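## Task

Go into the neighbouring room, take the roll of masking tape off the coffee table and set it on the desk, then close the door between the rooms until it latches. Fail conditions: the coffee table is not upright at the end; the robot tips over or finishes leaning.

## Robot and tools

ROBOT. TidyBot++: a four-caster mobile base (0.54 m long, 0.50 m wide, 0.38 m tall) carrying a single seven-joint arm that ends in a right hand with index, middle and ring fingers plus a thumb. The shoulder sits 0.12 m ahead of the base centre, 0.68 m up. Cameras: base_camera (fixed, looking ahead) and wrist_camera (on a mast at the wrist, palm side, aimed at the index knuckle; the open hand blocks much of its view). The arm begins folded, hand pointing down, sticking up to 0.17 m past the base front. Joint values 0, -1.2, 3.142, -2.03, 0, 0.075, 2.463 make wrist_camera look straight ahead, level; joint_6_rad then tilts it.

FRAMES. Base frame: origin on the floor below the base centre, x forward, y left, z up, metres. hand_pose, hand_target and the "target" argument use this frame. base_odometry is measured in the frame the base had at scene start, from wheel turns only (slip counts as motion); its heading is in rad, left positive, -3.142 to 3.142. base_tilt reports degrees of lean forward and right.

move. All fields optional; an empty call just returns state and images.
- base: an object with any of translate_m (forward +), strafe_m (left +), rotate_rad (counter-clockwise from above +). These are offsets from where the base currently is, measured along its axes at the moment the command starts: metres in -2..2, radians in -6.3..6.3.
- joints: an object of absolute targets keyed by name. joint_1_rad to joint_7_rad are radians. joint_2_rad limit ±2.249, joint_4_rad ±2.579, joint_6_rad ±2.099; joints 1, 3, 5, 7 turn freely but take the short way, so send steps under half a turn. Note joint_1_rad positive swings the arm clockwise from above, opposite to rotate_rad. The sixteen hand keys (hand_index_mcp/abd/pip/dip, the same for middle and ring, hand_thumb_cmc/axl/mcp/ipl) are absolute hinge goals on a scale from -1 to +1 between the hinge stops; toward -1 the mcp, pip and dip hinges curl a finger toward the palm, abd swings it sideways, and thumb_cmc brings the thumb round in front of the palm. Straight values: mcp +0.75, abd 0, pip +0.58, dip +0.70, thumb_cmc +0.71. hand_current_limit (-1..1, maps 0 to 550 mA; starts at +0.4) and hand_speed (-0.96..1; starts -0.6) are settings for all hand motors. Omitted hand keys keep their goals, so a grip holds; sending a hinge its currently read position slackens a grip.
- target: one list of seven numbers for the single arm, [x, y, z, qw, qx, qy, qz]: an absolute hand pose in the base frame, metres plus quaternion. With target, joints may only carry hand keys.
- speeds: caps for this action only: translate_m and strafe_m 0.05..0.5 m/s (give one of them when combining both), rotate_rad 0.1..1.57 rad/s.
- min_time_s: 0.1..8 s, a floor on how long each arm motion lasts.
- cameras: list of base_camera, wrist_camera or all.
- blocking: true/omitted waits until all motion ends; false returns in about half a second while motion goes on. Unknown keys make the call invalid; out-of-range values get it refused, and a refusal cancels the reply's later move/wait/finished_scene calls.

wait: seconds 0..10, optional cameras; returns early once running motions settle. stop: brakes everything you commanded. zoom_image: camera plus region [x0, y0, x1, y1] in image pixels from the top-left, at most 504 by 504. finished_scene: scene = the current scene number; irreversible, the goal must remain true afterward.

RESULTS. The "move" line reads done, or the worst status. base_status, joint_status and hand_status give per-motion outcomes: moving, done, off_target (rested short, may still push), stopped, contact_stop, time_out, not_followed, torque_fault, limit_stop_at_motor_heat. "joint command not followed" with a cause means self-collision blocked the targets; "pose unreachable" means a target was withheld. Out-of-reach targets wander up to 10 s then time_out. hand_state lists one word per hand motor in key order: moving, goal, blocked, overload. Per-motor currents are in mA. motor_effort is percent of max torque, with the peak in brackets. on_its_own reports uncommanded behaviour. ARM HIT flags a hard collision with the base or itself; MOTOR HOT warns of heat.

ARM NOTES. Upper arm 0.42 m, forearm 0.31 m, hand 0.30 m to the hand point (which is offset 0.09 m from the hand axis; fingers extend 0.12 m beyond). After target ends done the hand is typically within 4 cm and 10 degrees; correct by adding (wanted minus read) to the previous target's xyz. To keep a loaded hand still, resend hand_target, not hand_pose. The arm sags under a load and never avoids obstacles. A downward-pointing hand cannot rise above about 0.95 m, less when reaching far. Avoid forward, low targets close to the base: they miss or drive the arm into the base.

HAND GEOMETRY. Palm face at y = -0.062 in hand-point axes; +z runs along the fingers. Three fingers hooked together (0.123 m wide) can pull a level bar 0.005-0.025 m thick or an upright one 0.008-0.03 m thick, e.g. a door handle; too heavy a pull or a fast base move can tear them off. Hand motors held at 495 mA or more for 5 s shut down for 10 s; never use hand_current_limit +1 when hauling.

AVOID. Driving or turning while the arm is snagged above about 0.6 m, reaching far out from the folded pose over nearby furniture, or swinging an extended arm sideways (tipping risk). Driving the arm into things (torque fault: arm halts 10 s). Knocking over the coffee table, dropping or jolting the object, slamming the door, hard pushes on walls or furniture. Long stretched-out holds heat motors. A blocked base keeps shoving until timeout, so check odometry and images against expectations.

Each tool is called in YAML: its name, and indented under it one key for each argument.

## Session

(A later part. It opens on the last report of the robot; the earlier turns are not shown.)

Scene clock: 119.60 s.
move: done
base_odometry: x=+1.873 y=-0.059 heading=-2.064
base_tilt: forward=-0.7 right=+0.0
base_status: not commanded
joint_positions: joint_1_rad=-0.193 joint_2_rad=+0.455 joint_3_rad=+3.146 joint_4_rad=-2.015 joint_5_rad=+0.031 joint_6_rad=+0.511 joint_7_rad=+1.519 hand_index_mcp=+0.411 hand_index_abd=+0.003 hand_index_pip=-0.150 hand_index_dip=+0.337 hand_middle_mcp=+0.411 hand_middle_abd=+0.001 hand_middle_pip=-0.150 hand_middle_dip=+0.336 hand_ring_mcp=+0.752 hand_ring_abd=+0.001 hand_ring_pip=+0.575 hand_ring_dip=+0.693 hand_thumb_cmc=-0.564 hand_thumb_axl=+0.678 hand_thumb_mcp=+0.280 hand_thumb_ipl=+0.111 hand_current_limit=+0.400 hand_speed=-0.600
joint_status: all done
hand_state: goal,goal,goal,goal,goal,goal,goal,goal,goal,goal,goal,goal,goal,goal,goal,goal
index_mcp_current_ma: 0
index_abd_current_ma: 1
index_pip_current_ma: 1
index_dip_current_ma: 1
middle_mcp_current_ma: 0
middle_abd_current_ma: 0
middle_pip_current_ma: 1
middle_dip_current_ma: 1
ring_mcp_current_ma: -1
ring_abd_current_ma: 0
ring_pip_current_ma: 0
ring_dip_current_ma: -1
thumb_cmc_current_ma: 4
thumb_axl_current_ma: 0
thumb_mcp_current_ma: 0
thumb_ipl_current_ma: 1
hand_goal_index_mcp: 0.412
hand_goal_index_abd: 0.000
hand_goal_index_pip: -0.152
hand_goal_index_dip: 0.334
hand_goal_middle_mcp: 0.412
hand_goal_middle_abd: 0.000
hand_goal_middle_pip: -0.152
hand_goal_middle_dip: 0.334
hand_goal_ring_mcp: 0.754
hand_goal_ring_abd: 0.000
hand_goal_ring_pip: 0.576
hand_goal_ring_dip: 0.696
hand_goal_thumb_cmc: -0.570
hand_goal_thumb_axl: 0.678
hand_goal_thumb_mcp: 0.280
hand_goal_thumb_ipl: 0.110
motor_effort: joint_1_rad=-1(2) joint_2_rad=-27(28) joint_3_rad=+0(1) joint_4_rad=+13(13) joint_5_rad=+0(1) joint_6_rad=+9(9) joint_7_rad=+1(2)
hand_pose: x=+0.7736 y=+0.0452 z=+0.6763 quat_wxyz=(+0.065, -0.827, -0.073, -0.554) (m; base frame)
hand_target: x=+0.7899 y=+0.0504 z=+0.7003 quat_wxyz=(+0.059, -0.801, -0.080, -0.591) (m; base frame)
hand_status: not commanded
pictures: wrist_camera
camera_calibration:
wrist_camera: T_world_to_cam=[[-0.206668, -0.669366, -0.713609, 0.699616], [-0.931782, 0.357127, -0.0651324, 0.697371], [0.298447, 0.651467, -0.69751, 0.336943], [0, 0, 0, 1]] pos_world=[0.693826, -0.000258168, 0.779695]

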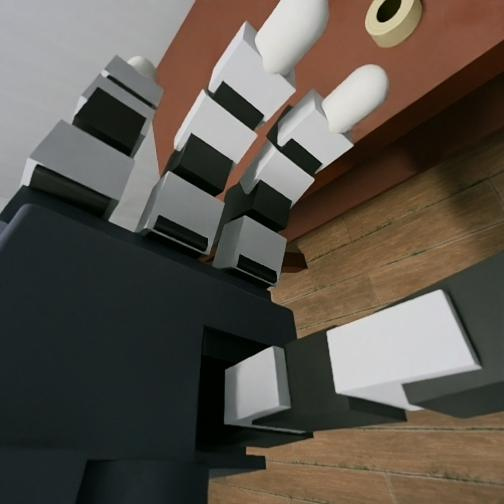

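move:
  base: {"translate_m": 0.2, "strafe_m": -0.018}
  speeds: {"translate_m": 0.3}
  cameras: ["wrist_camera"]

zoom_image:
  camera: "wrist_camera"
  region: [364, 0, 504, 140]

Scene clock: 123.23 s.
move: done
base_odometry: x=+1.763 y=-0.226 heading=-2.063
base_tilt: forward=-0.6 right=+0.0
base_status: done
joint_positions: joint_1_rad=-0.193 joint_2_rad=+0.456 joint_3_rad=+3.146 joint_4_rad=-2.013 joint_5_rad=+0.031 joint_6_rad=+0.514 joint_7_rad=+1.519 hand_index_mcp=+0.411 hand_index_abd=+0.003 hand_index_pip=-0.150 hand_index_dip=+0.337 hand_middle_mcp=+0.411 hand_middle_abd=+0.001 hand_middle_pip=-0.150 hand_middle_dip=+0.336 hand_ring_mcp=+0.752 hand_ring_abd=+0.001 hand_ring_pip=+0.575 hand_ring_dip=+0.693 hand_thumb_cmc=-0.563 hand_thumb_axl=+0.678 hand_thumb_mcp=+0.280 hand_thumb_ipl=+0.111 hand_current_limit=+0.400 hand_speed=-0.600
joint_status: not commanded
hand_state: goal,goal,goal,goal,goal,goal,goal,goal,goal,goal,goal,goal,goal,goal,goal,goal
index_mcp_current_ma: 0
index_abd_current_ma: 1
index_pip_current_ma: 1
index_dip_current_ma: 1
middle_mcp_current_ma: 0
middle_abd_current_ma: 0
middle_pip_current_ma: 1
middle_dip_current_ma: 1
ring_mcp_current_ma: -1
ring_abd_current_ma: 0
ring_pip_current_ma: 0
ring_dip_current_ma: -1
thumb_cmc_current_ma: 5
thumb_axl_current_ma: 0
thumb_mcp_current_ma: 0
thumb_ipl_current_ma: 1
hand_goal_index_mcp: 0.412
hand_goal_index_abd: 0.000
hand_goal_index_pip: -0.152
hand_goal_index_dip: 0.334
hand_goal_middle_mcp: 0.412
hand_goal_middle_abd: 0.000
hand_goal_middle_pip: -0.152
hand_goal_middle_dip: 0.334
hand_goal_ring_mcp: 0.754
hand_goal_ring_abd: 0.000
hand_goal_ring_pip: 0.576
hand_goal_ring_dip: 0.696
hand_goal_thumb_cmc: -0.570
hand_goal_thumb_axl: 0.678
hand_goal_thumb_mcp: 0.280
hand_goal_thumb_ipl: 0.110
motor_effort: joint_1_rad=-1(2) joint_2_rad=-27(29) joint_3_rad=+0(2) joint_4_rad=+13(14) joint_5_rad=+1(1) joint_6_rad=+9(9) joint_7_rad=+1(1)
hand_pose: x=+0.7748 y=+0.0457 z=+0.6777 quat_wxyz=(+0.065, -0.826, -0.073, -0.555) (m; base frame)
hand_target: x=+0.7899 y=+0.0504 z=+0.7003 quat_wxyz=(+0.059, -0.801, -0.080, -0.591) (m; base frame)
hand_status: not commanded
pictures: wrist_camera
camera_calibration:
wrist_camera: T_world_to_cam=[[-0.203213, -0.669118, -0.714832, 0.699319], [-0.931739, 0.356539, -0.068863, 0.700916], [0.300943, 0.652043, -0.695897, 0.334152], [0, 0, 0, 1]] pos_world=[0.694621, 0.000141777, 0.780698]

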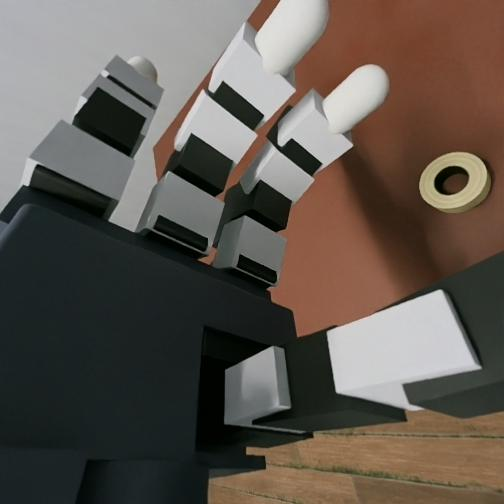

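Scaled by 3.600 from the camera's 504x504 image, which has a finer 720x720 frame.

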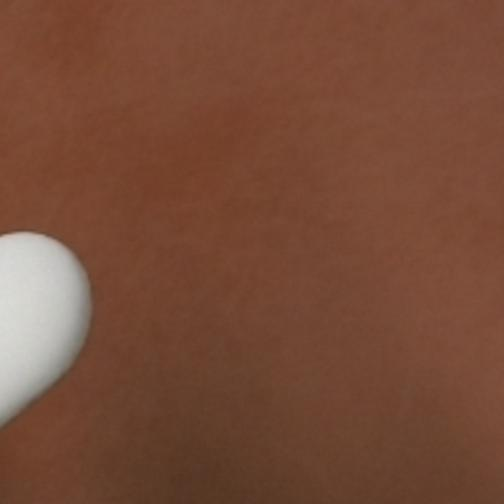

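move:
  base: {"translate_m": 0.1}
  speeds: {"translate_m": 0.2}
  joints: {"joint_1_rad": 0.0, "joint_7_rad": 0.0, "hand_speed": -0.8}

move:
  joints: {"joint_2_rad": 0.72, "joint_4_rad": -2.07, "joint_6_rad": 0.93}
  min_time_s: 2
  cameras: ["wrist_camera"]

Scene clock: 126.43 s.
move: done
base_odometry: x=+1.715 y=-0.315 heading=-2.064
base_tilt: forward=-0.6 right=+0.0
base_status: done
joint_positions: joint_1_rad=-0.008 joint_2_rad=+0.456 joint_3_rad=+3.146 joint_4_rad=-2.011 joint_5_rad=+0.031 joint_6_rad=+0.515 joint_7_rad=+0.051 hand_index_mcp=+0.409 hand_index_abd=+0.003 hand_index_pip=-0.150 hand_index_dip=+0.337 hand_middle_mcp=+0.408 hand_middle_abd=+0.001 hand_middle_pip=-0.150 hand_middle_dip=+0.336 hand_ring_mcp=+0.747 hand_ring_abd=+0.001 hand_ring_pip=+0.575 hand_ring_dip=+0.693 hand_thumb_cmc=-0.566 hand_thumb_axl=+0.678 hand_thumb_mcp=+0.280 hand_thumb_ipl=+0.111 hand_current_limit=+0.400 hand_speed=-0.800
joint_status: all done
hand_state: goal,goal,goal,goal,goal,goal,goal,goal,goal,goal,goal,goal,goal,goal,goal,goal
index_mcp_current_ma: -2
index_abd_current_ma: 1
index_pip_current_ma: 1
index_dip_current_ma: 1
middle_mcp_current_ma: -2
middle_abd_current_ma: 0
middle_pip_current_ma: 1
middle_dip_current_ma: 1
ring_mcp_current_ma: -5
ring_abd_current_ma: 0
ring_pip_current_ma: 0
ring_dip_current_ma: -1
thumb_cmc_current_ma: 2
thumb_axl_current_ma: 0
thumb_mcp_current_ma: 0
thumb_ipl_current_ma: 1
hand_goal_index_mcp: 0.412
hand_goal_index_abd: 0.000
hand_goal_index_pip: -0.152
hand_goal_index_dip: 0.334
hand_goal_middle_mcp: 0.412
hand_goal_middle_abd: 0.000
hand_goal_middle_pip: -0.152
hand_goal_middle_dip: 0.334
hand_goal_ring_mcp: 0.754
hand_goal_ring_abd: 0.000
hand_goal_ring_pip: 0.576
hand_goal_ring_dip: 0.696
hand_goal_thumb_cmc: -0.570
hand_goal_thumb_axl: 0.678
hand_goal_thumb_mcp: 0.280
hand_goal_thumb_ipl: 0.110
motor_effort: joint_1_rad=-1(2) joint_2_rad=-27(29) joint_3_rad=+1(1) joint_4_rad=+13(14) joint_5_rad=+0(0) joint_6_rad=+8(9) joint_7_rad=+1(2)
hand_pose: x=+0.7478 y=+0.0244 z=+0.6213 quat_wxyz=(+0.385, -0.613, +0.558, -0.407) (m; base frame)
hand_target: x=+0.7682 y=+0.0238 z=+0.6408 quat_wxyz=(+0.420, -0.569, +0.569, -0.420) (m; base frame)
hand_status: not commanded
pictures: none

Scene clock: 129.03 s.
move: done
base_odometry: x=+1.715 y=-0.315 heading=-2.064
base_tilt: forward=-0.6 right=+0.0
base_status: not commanded
joint_positions: joint_1_rad=-0.008 joint_2_rad=+0.696 joint_3_rad=+3.146 joint_4_rad=-2.056 joint_5_rad=+0.031 joint_6_rad=+0.841 joint_7_rad=+0.051 hand_index_mcp=+0.408 hand_index_abd=+0.003 hand_index_pip=-0.150 hand_index_dip=+0.337 hand_middle_mcp=+0.408 hand_middle_abd=+0.001 hand_middle_pip=-0.150 hand_middle_dip=+0.336 hand_ring_mcp=+0.747 hand_ring_abd=+0.001 hand_ring_pip=+0.575 hand_ring_dip=+0.693 hand_thumb_cmc=-0.567 hand_thumb_axl=+0.678 hand_thumb_mcp=+0.280 hand_thumb_ipl=+0.111 hand_current_limit=+0.400 hand_speed=-0.800
joint_status: all done
hand_state: goal,goal,goal,goal,goal,goal,goal,goal,goal,goal,goal,goal,goal,goal,goal,goal
index_mcp_current_ma: -2
index_abd_current_ma: 1
index_pip_current_ma: 1
index_dip_current_ma: 1
middle_mcp_current_ma: -2
middle_abd_current_ma: 0
middle_pip_current_ma: 1
middle_dip_current_ma: 1
ring_mcp_current_ma: -5
ring_abd_current_ma: 0
ring_pip_current_ma: 0
ring_dip_current_ma: -1
thumb_cmc_current_ma: 2
thumb_axl_current_ma: 0
thumb_mcp_current_ma: 0
thumb_ipl_current_ma: 1
hand_goal_index_mcp: 0.412
hand_goal_index_abd: 0.000
hand_goal_index_pip: -0.152
hand_goal_index_dip: 0.334
hand_goal_middle_mcp: 0.412
hand_goal_middle_abd: 0.000
hand_goal_middle_pip: -0.152
hand_goal_middle_dip: 0.334
hand_goal_ring_mcp: 0.754
hand_goal_ring_abd: 0.000
hand_goal_ring_pip: 0.576
hand_goal_ring_dip: 0.696
hand_goal_thumb_cmc: -0.570
hand_goal_thumb_axl: 0.678
hand_goal_thumb_mcp: 0.280
hand_goal_thumb_ipl: 0.110
motor_effort: joint_1_rad=-1(1) joint_2_rad=-30(32) joint_3_rad=+0(1) joint_4_rad=+9(13) joint_5_rad=+0(0) joint_6_rad=+8(9) joint_7_rad=+1(1)
hand_pose: x=+0.7630 y=+0.0275 z=+0.5319 quat_wxyz=(+0.400, -0.604, +0.550, -0.416) (m; base frame)
hand_target: x=+0.7694 y=+0.0238 z=+0.5356 quat_wxyz=(+0.423, -0.567, +0.567, -0.423) (m; base frame)
hand_status: not commanded
pictures: wrist_camera
camera_calibration:
wrist_camera: T_world_to_cam=[[-0.289977, 0.718736, -0.631927, 0.564471], [-0.554422, 0.412053, 0.723069, -0.0241594], [0.780083, 0.560028, 0.278997, -0.633517], [0, 0, 0, 1]] pos_world=[0.644485, -0.0409635, 0.550923]

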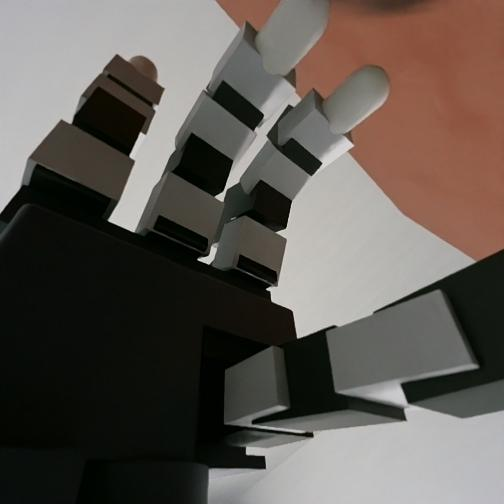

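move:
  base: {"translate_m": -0.018}
  speeds: {"translate_m": 0.1}

move:
  joints: {"joint_2_rad": 0.775, "joint_4_rad": -2.083, "joint_6_rad": 1.005}
  min_time_s: 1
  cameras: ["wrist_camera"]

Scene clock: 130.83 s.
move: done
base_odometry: x=+1.724 y=-0.299 heading=-2.064
base_tilt: forward=-0.6 right=+0.0
base_status: done
joint_positions: joint_1_rad=-0.008 joint_2_rad=+0.699 joint_3_rad=+3.146 joint_4_rad=-2.064 joint_5_rad=+0.031 joint_6_rad=+0.843 joint_7_rad=+0.051 hand_index_mcp=+0.408 hand_index_abd=+0.003 hand_index_pip=-0.150 hand_index_dip=+0.337 hand_middle_mcp=+0.408 hand_middle_abd=+0.001 hand_middle_pip=-0.150 hand_middle_dip=+0.336 hand_ring_mcp=+0.747 hand_ring_abd=+0.001 hand_ring_pip=+0.575 hand_ring_dip=+0.693 hand_thumb_cmc=-0.567 hand_thumb_axl=+0.678 hand_thumb_mcp=+0.280 hand_thumb_ipl=+0.111 hand_current_limit=+0.400 hand_speed=-0.800
joint_status: not commanded
hand_state: goal,goal,goal,goal,goal,goal,goal,goal,goal,goal,goal,goal,goal,goal,goal,goal
index_mcp_current_ma: -2
index_abd_current_ma: 1
index_pip_current_ma: 1
index_dip_current_ma: 1
middle_mcp_current_ma: -3
middle_abd_current_ma: 0
middle_pip_current_ma: 1
middle_dip_current_ma: 1
ring_mcp_current_ma: -5
ring_abd_current_ma: 0
ring_pip_current_ma: 0
ring_dip_current_ma: -1
thumb_cmc_current_ma: 1
thumb_axl_current_ma: 0
thumb_mcp_current_ma: 0
thumb_ipl_current_ma: 1
hand_goal_index_mcp: 0.412
hand_goal_index_abd: 0.000
hand_goal_index_pip: -0.152
hand_goal_index_dip: 0.334
hand_goal_middle_mcp: 0.412
hand_goal_middle_abd: 0.000
hand_goal_middle_pip: -0.152
hand_goal_middle_dip: 0.334
hand_goal_ring_mcp: 0.754
hand_goal_ring_abd: 0.000
hand_goal_ring_pip: 0.576
hand_goal_ring_dip: 0.696
hand_goal_thumb_cmc: -0.570
hand_goal_thumb_axl: 0.678
hand_goal_thumb_mcp: 0.280
hand_goal_thumb_ipl: 0.110
motor_effort: joint_1_rad=-1(2) joint_2_rad=-30(32) joint_3_rad=+0(1) joint_4_rad=+9(10) joint_5_rad=+0(1) joint_6_rad=+8(9) joint_7_rad=+1(1)
hand_pose: x=+0.7590 y=+0.0274 z=+0.5276 quat_wxyz=(+0.398, -0.606, +0.551, -0.413) (m; base frame)
hand_target: x=+0.7694 y=+0.0238 z=+0.5356 quat_wxyz=(+0.423, -0.567, +0.567, -0.423) (m; base frame)
hand_status: not commanded
pictures: none

Scene clock: 132.13 s.
move: done
base_odometry: x=+1.724 y=-0.299 heading=-2.064
base_tilt: forward=-0.6 right=+0.0
base_status: not commanded
joint_positions: joint_1_rad=-0.008 joint_2_rad=+0.748 joint_3_rad=+3.146 joint_4_rad=-2.068 joint_5_rad=+0.031 joint_6_rad=+0.915 joint_7_rad=+0.051 hand_index_mcp=+0.408 hand_index_abd=+0.003 hand_index_pip=-0.150 hand_index_dip=+0.337 hand_middle_mcp=+0.408 hand_middle_abd=+0.001 hand_middle_pip=-0.150 hand_middle_dip=+0.336 hand_ring_mcp=+0.747 hand_ring_abd=+0.001 hand_ring_pip=+0.575 hand_ring_dip=+0.693 hand_thumb_cmc=-0.567 hand_thumb_axl=+0.678 hand_thumb_mcp=+0.280 hand_thumb_ipl=+0.111 hand_current_limit=+0.400 hand_speed=-0.800
joint_status: all done
hand_state: goal,goal,goal,goal,goal,goal,goal,goal,goal,goal,goal,goal,goal,goal,goal,goal
index_mcp_current_ma: -2
index_abd_current_ma: 1
index_pip_current_ma: 1
index_dip_current_ma: 1
middle_mcp_current_ma: -3
middle_abd_current_ma: 0
middle_pip_current_ma: 1
middle_dip_current_ma: 1
ring_mcp_current_ma: -5
ring_abd_current_ma: 0
ring_pip_current_ma: 0
ring_dip_current_ma: -1
thumb_cmc_current_ma: 1
thumb_axl_current_ma: 0
thumb_mcp_current_ma: 0
thumb_ipl_current_ma: 1
hand_goal_index_mcp: 0.412
hand_goal_index_abd: 0.000
hand_goal_index_pip: -0.152
hand_goal_index_dip: 0.334
hand_goal_middle_mcp: 0.412
hand_goal_middle_abd: 0.000
hand_goal_middle_pip: -0.152
hand_goal_middle_dip: 0.334
hand_goal_ring_mcp: 0.754
hand_goal_ring_abd: 0.000
hand_goal_ring_pip: 0.576
hand_goal_ring_dip: 0.696
hand_goal_thumb_cmc: -0.570
hand_goal_thumb_axl: 0.678
hand_goal_thumb_mcp: 0.280
hand_goal_thumb_ipl: 0.110
motor_effort: joint_1_rad=-1(1) joint_2_rad=-30(31) joint_3_rad=+0(1) joint_4_rad=+8(10) joint_5_rad=+0(0) joint_6_rad=+8(9) joint_7_rad=+1(1)
hand_pose: x=+0.7622 y=+0.0281 z=+0.5129 quat_wxyz=(+0.404, -0.602, +0.548, -0.418) (m; base frame)
hand_target: x=+0.7672 y=+0.0238 z=+0.5150 quat_wxyz=(+0.425, -0.565, +0.565, -0.425) (m; base frame)
hand_status: not commanded
pictures: wrist_camera
camera_calibration:
wrist_camera: T_world_to_cam=[[-0.284471, 0.719743, -0.633283, 0.548339], [-0.561896, 0.410042, 0.718428, -0.00304223], [0.776755, 0.560211, 0.287776, -0.629869], [0, 0, 0, 1]] pos_world=[0.643531, -0.0405561, 0.5307]

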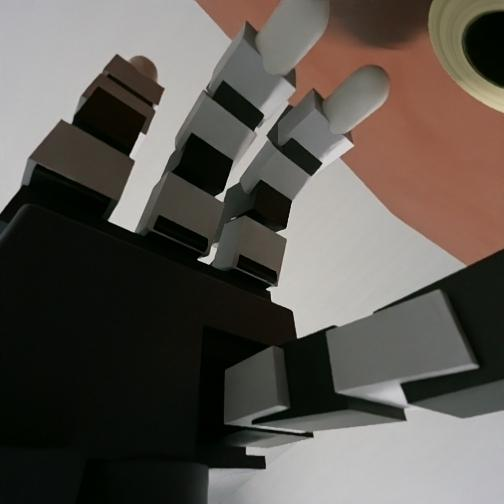

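move:
  joints: {"joint_2_rad": 0.82, "joint_4_rad": -2.091, "joint_6_rad": 1.065}
  min_time_s: 1
  cameras: ["wrist_camera"]

Scene clock: 134.37 s.
move: done
base_odometry: x=+1.724 y=-0.299 heading=-2.064
base_tilt: forward=-0.6 right=-0.1
base_status: not commanded
joint_positions: joint_1_rad=-0.008 joint_2_rad=+0.792 joint_3_rad=+3.146 joint_4_rad=-2.076 joint_5_rad=+0.031 joint_6_rad=+0.975 joint_7_rad=+0.051 hand_index_mcp=+0.408 hand_index_abd=+0.003 hand_index_pip=-0.150 hand_index_dip=+0.337 hand_middle_mcp=+0.408 hand_middle_abd=+0.001 hand_middle_pip=-0.150 hand_middle_dip=+0.336 hand_ring_mcp=+0.747 hand_ring_abd=+0.001 hand_ring_pip=+0.575 hand_ring_dip=+0.693 hand_thumb_cmc=-0.567 hand_thumb_axl=+0.678 hand_thumb_mcp=+0.280 hand_thumb_ipl=+0.111 hand_current_limit=+0.400 hand_speed=-0.800
joint_status: all done
hand_state: goal,goal,goal,goal,goal,goal,goal,goal,goal,goal,goal,goal,goal,goal,goal,goal
index_mcp_current_ma: -2
index_abd_current_ma: 1
index_pip_current_ma: 1
index_dip_current_ma: 1
middle_mcp_current_ma: -3
middle_abd_current_ma: 0
middle_pip_current_ma: 1
middle_dip_current_ma: 1
ring_mcp_current_ma: -5
ring_abd_current_ma: 0
ring_pip_current_ma: 0
ring_dip_current_ma: -1
thumb_cmc_current_ma: 1
thumb_axl_current_ma: 0
thumb_mcp_current_ma: 0
thumb_ipl_current_ma: 1
hand_goal_index_mcp: 0.412
hand_goal_index_abd: 0.000
hand_goal_index_pip: -0.152
hand_goal_index_dip: 0.334
hand_goal_middle_mcp: 0.412
hand_goal_middle_abd: 0.000
hand_goal_middle_pip: -0.152
hand_goal_middle_dip: 0.334
hand_goal_ring_mcp: 0.754
hand_goal_ring_abd: 0.000
hand_goal_ring_pip: 0.576
hand_goal_ring_dip: 0.696
hand_goal_thumb_cmc: -0.570
hand_goal_thumb_axl: 0.678
hand_goal_thumb_mcp: 0.280
hand_goal_thumb_ipl: 0.110
motor_effort: joint_1_rad=-1(1) joint_2_rad=-31(32) joint_3_rad=+0(1) joint_4_rad=+7(9) joint_5_rad=+0(0) joint_6_rad=+8(9) joint_7_rad=+0(1)
hand_pose: x=+0.7614 y=+0.0285 z=+0.4974 quat_wxyz=(+0.407, -0.600, +0.546, -0.420) (m; base frame)
hand_target: x=+0.7655 y=+0.0238 z=+0.4991 quat_wxyz=(+0.427, -0.564, +0.564, -0.427) (m; base frame)
hand_status: not commanded
pictures: wrist_camera
camera_calibration:
wrist_camera: T_world_to_cam=[[-0.279763, 0.720628, -0.634372, 0.534919], [-0.568042, 0.408446, 0.714493, 0.0141953], [0.773991, 0.560238, 0.295079, -0.626566], [0, 0, 0, 1]] pos_world=[0.64267, -0.0402496, 0.514082]

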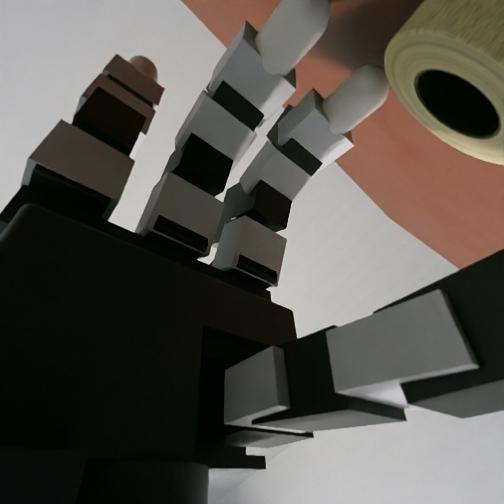

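move:
  joints: {"hand_index_mcp": 0.26, "hand_middle_mcp": 0.26, "hand_index_pip": -0.2, "hand_middle_pip": -0.2, "hand_index_dip": 0.29, "hand_middle_dip": 0.29, "hand_thumb_mcp": 0.17, "hand_thumb_ipl": 0.08}
  cameras: ["wrist_camera"]

Scene clock: 135.83 s.
move: done
base_odometry: x=+1.724 y=-0.299 heading=-2.064
base_tilt: forward=-0.6 right=+0.0
base_status: not commanded
joint_positions: joint_1_rad=-0.008 joint_2_rad=+0.792 joint_3_rad=+3.146 joint_4_rad=-2.076 joint_5_rad=+0.031 joint_6_rad=+0.976 joint_7_rad=+0.051 hand_index_mcp=+0.258 hand_index_abd=+0.003 hand_index_pip=-0.197 hand_index_dip=+0.293 hand_middle_mcp=+0.258 hand_middle_abd=+0.001 hand_middle_pip=-0.197 hand_middle_dip=+0.293 hand_ring_mcp=+0.747 hand_ring_abd=+0.001 hand_ring_pip=+0.575 hand_ring_dip=+0.693 hand_thumb_cmc=-0.567 hand_thumb_axl=+0.678 hand_thumb_mcp=+0.171 hand_thumb_ipl=+0.082 hand_current_limit=+0.400 hand_speed=-0.800
joint_status: all done
hand_state: goal,goal,goal,goal,goal,goal,goal,goal,goal,goal,goal,goal,goal,goal,goal,goal
index_mcp_current_ma: -1
index_abd_current_ma: 1
index_pip_current_ma: 2
index_dip_current_ma: 2
middle_mcp_current_ma: -1
middle_abd_current_ma: 0
middle_pip_current_ma: 1
middle_dip_current_ma: 1
ring_mcp_current_ma: -5
ring_abd_current_ma: 0
ring_pip_current_ma: 0
ring_dip_current_ma: -1
thumb_cmc_current_ma: 1
thumb_axl_current_ma: 0
thumb_mcp_current_ma: 0
thumb_ipl_current_ma: 1
hand_goal_index_mcp: 0.260
hand_goal_index_abd: 0.000
hand_goal_index_pip: -0.200
hand_goal_index_dip: 0.290
hand_goal_middle_mcp: 0.260
hand_goal_middle_abd: 0.000
hand_goal_middle_pip: -0.200
hand_goal_middle_dip: 0.290
hand_goal_ring_mcp: 0.754
hand_goal_ring_abd: 0.000
hand_goal_ring_pip: 0.576
hand_goal_ring_dip: 0.696
hand_goal_thumb_cmc: -0.570
hand_goal_thumb_axl: 0.678
hand_goal_thumb_mcp: 0.170
hand_goal_thumb_ipl: 0.080
motor_effort: joint_1_rad=-1(1) joint_2_rad=-31(31) joint_3_rad=+0(1) joint_4_rad=+8(8) joint_5_rad=+0(0) joint_6_rad=+8(9) joint_7_rad=+1(1)
hand_pose: x=+0.7614 y=+0.0285 z=+0.4975 quat_wxyz=(+0.407, -0.600, +0.546, -0.420) (m; base frame)
hand_target: x=+0.7655 y=+0.0238 z=+0.4991 quat_wxyz=(+0.427, -0.564, +0.564, -0.427) (m; base frame)
hand_status: not commanded
pictures: wrist_camera
camera_calibration:
wrist_camera: T_world_to_cam=[[-0.279353, 0.720625, -0.634556, 0.534814], [-0.568508, 0.408446, 0.714122, 0.0146166], [0.773796, 0.560242, 0.29558, -0.62673], [0, 0, 0, 1]] pos_world=[0.642673, -0.0402496, 0.51418]

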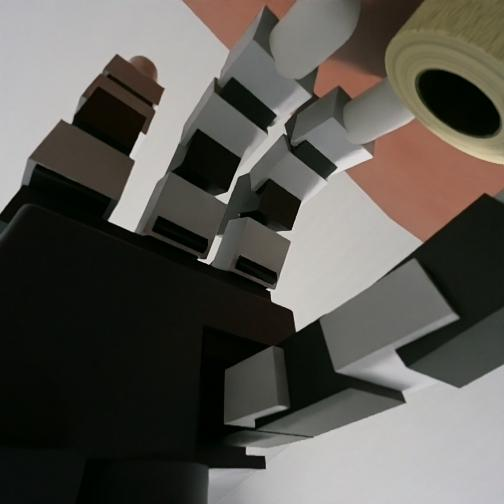

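move:
  joints: {"hand_index_mcp": 0.18, "hand_middle_mcp": 0.18, "hand_index_pip": -0.26, "hand_middle_pip": -0.26, "hand_index_dip": 0.24, "hand_middle_dip": 0.24, "hand_thumb_mcp": 0.08, "hand_thumb_ipl": 0.03}
  cameras: ["wrist_camera"]

Scene clock: 137.27 s.
move: off_target
base_odometry: x=+1.724 y=-0.299 heading=-2.064
base_tilt: forward=-0.6 right=+0.0
base_status: not commanded
joint_positions: joint_1_rad=-0.008 joint_2_rad=+0.792 joint_3_rad=+3.146 joint_4_rad=-2.077 joint_5_rad=+0.031 joint_6_rad=+0.976 joint_7_rad=+0.051 hand_index_mcp=+0.202 hand_index_abd=+0.003 hand_index_pip=-0.247 hand_index_dip=+0.248 hand_middle_mcp=+0.179 hand_middle_abd=+0.001 hand_middle_pip=-0.256 hand_middle_dip=+0.243 hand_ring_mcp=+0.747 hand_ring_abd=+0.001 hand_ring_pip=+0.575 hand_ring_dip=+0.693 hand_thumb_cmc=-0.571 hand_thumb_axl=+0.678 hand_thumb_mcp=+0.121 hand_thumb_ipl=+0.040 hand_current_limit=+0.400 hand_speed=-0.800
joint_status: hand_index_mcp off_target (ended at +0.202, target +0.180); hand_thumb_mcp off_target (ended at +0.121, target +0.080); the others done
hand_state: blocked,goal,goal,goal,goal,goal,goal,goal,goal,goal,goal,goal,goal,goal,blocked,goal
index_mcp_current_ma: 28
index_abd_current_ma: 1
index_pip_current_ma: 12
index_dip_current_ma: 5
middle_mcp_current_ma: 0
middle_abd_current_ma: 0
middle_pip_current_ma: 2
middle_dip_current_ma: 2
ring_mcp_current_ma: -5
ring_abd_current_ma: 0
ring_pip_current_ma: 0
ring_dip_current_ma: -1
thumb_cmc_current_ma: 0
thumb_axl_current_ma: 0
thumb_mcp_current_ma: 101
thumb_ipl_current_ma: 12
hand_goal_index_mcp: 0.180
hand_goal_index_abd: 0.000
hand_goal_index_pip: -0.260
hand_goal_index_dip: 0.240
hand_goal_middle_mcp: 0.180
hand_goal_middle_abd: 0.000
hand_goal_middle_pip: -0.260
hand_goal_middle_dip: 0.240
hand_goal_ring_mcp: 0.754
hand_goal_ring_abd: 0.000
hand_goal_ring_pip: 0.576
hand_goal_ring_dip: 0.696
hand_goal_thumb_cmc: -0.570
hand_goal_thumb_axl: 0.678
hand_goal_thumb_mcp: 0.080
hand_goal_thumb_ipl: 0.030
motor_effort: joint_1_rad=+0(1) joint_2_rad=-31(31) joint_3_rad=+0(1) joint_4_rad=+8(8) joint_5_rad=+0(0) joint_6_rad=+8(9) joint_7_rad=+0(1)
hand_pose: x=+0.7613 y=+0.0285 z=+0.4975 quat_wxyz=(+0.407, -0.600, +0.546, -0.420) (m; base frame)
hand_target: x=+0.7655 y=+0.0238 z=+0.4991 quat_wxyz=(+0.427, -0.564, +0.564, -0.427) (m; base frame)
hand_status: not commanded
pictures: wrist_camera
camera_calibration:
wrist_camera: T_world_to_cam=[[-0.279389, 0.720651, -0.634511, 0.534723], [-0.56849, 0.408401, 0.714162, 0.0145975], [0.773796, 0.560242, 0.29558, -0.626623], [0, 0, 0, 1]] pos_world=[0.642573, -0.0402494, 0.51408]

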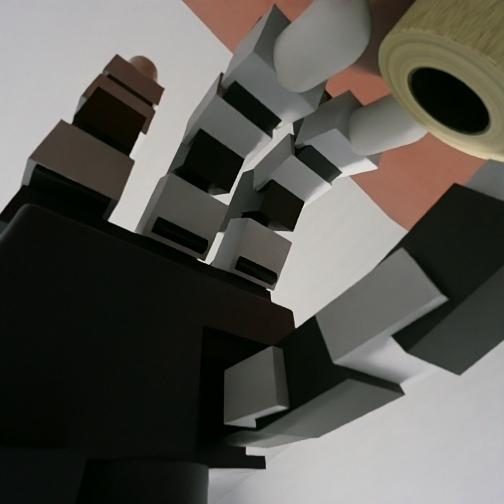

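move:
  joints: {"hand_index_mcp": 0.1, "hand_middle_mcp": 0.13, "hand_middle_abd": 0.2, "hand_index_pip": -0.33, "hand_middle_pip": -0.3, "hand_index_dip": 0.18, "hand_middle_dip": 0.2, "hand_thumb_mcp": 0.0, "hand_thumb_ipl": -0.03}
  cameras: ["wrist_camera"]

Scene clock: 138.90 s.
move: off_target
base_odometry: x=+1.724 y=-0.299 heading=-2.064
base_tilt: forward=-0.6 right=+0.0
base_status: not commanded
joint_positions: joint_1_rad=-0.008 joint_2_rad=+0.792 joint_3_rad=+3.146 joint_4_rad=-2.077 joint_5_rad=+0.031 joint_6_rad=+0.977 joint_7_rad=+0.051 hand_index_mcp=+0.202 hand_index_abd=+0.012 hand_index_pip=-0.253 hand_index_dip=+0.214 hand_middle_mcp=+0.137 hand_middle_abd=+0.166 hand_middle_pip=-0.298 hand_middle_dip=+0.200 hand_ring_mcp=+0.747 hand_ring_abd=+0.001 hand_ring_pip=+0.575 hand_ring_dip=+0.693 hand_thumb_cmc=-0.574 hand_thumb_axl=+0.676 hand_thumb_mcp=+0.118 hand_thumb_ipl=+0.030 hand_current_limit=+0.400 hand_speed=-0.800
joint_status: hand_index_mcp off_target (ended at +0.202, target +0.100); hand_index_pip off_target (ended at -0.253, target -0.330); hand_index_dip off_target (ended at +0.214, target +0.180); hand_middle_abd off_target (ended at +0.166, target +0.200); hand_thumb_mcp off_target (ended at +0.118, target +0.000); hand_thumb_ipl off_target (ended at +0.030, target -0.030); the others done
hand_state: blocked,goal,blocked,blocked,goal,blocked,goal,goal,goal,goal,goal,goal,goal,goal,blocked,blocked
index_mcp_current_ma: 294
index_abd_current_ma: 9
index_pip_current_ma: 176
index_dip_current_ma: 51
middle_mcp_current_ma: 5
middle_abd_current_ma: -42
middle_pip_current_ma: 0
middle_dip_current_ma: 0
ring_mcp_current_ma: -5
ring_abd_current_ma: 0
ring_pip_current_ma: 0
ring_dip_current_ma: -1
thumb_cmc_current_ma: -2
thumb_axl_current_ma: -1
thumb_mcp_current_ma: 385
thumb_ipl_current_ma: 190
hand_goal_index_mcp: 0.100
hand_goal_index_abd: 0.000
hand_goal_index_pip: -0.330
hand_goal_index_dip: 0.180
hand_goal_middle_mcp: 0.130
hand_goal_middle_abd: 0.200
hand_goal_middle_pip: -0.300
hand_goal_middle_dip: 0.200
hand_goal_ring_mcp: 0.754
hand_goal_ring_abd: 0.000
hand_goal_ring_pip: 0.576
hand_goal_ring_dip: 0.696
hand_goal_thumb_cmc: -0.570
hand_goal_thumb_axl: 0.678
hand_goal_thumb_mcp: 0.000
hand_goal_thumb_ipl: -0.030
motor_effort: joint_1_rad=-1(1) joint_2_rad=-31(31) joint_3_rad=-1(1) joint_4_rad=+7(8) joint_5_rad=+0(0) joint_6_rad=+8(9) joint_7_rad=+1(1)
hand_pose: x=+0.7613 y=+0.0285 z=+0.4975 quat_wxyz=(+0.407, -0.600, +0.546, -0.420) (m; base frame)
hand_target: x=+0.7655 y=+0.0238 z=+0.4991 quat_wxyz=(+0.427, -0.564, +0.564, -0.427) (m; base frame)
hand_status: not commanded
pictures: wrist_camera
camera_calibration:
wrist_camera: T_world_to_cam=[[-0.2792, 0.720696, -0.634542, 0.53462], [-0.568731, 0.408329, 0.714012, 0.0148277], [0.773688, 0.560236, 0.295877, -0.626707], [0, 0, 0, 1]] pos_world=[0.642574, -0.0402491, 0.51408]

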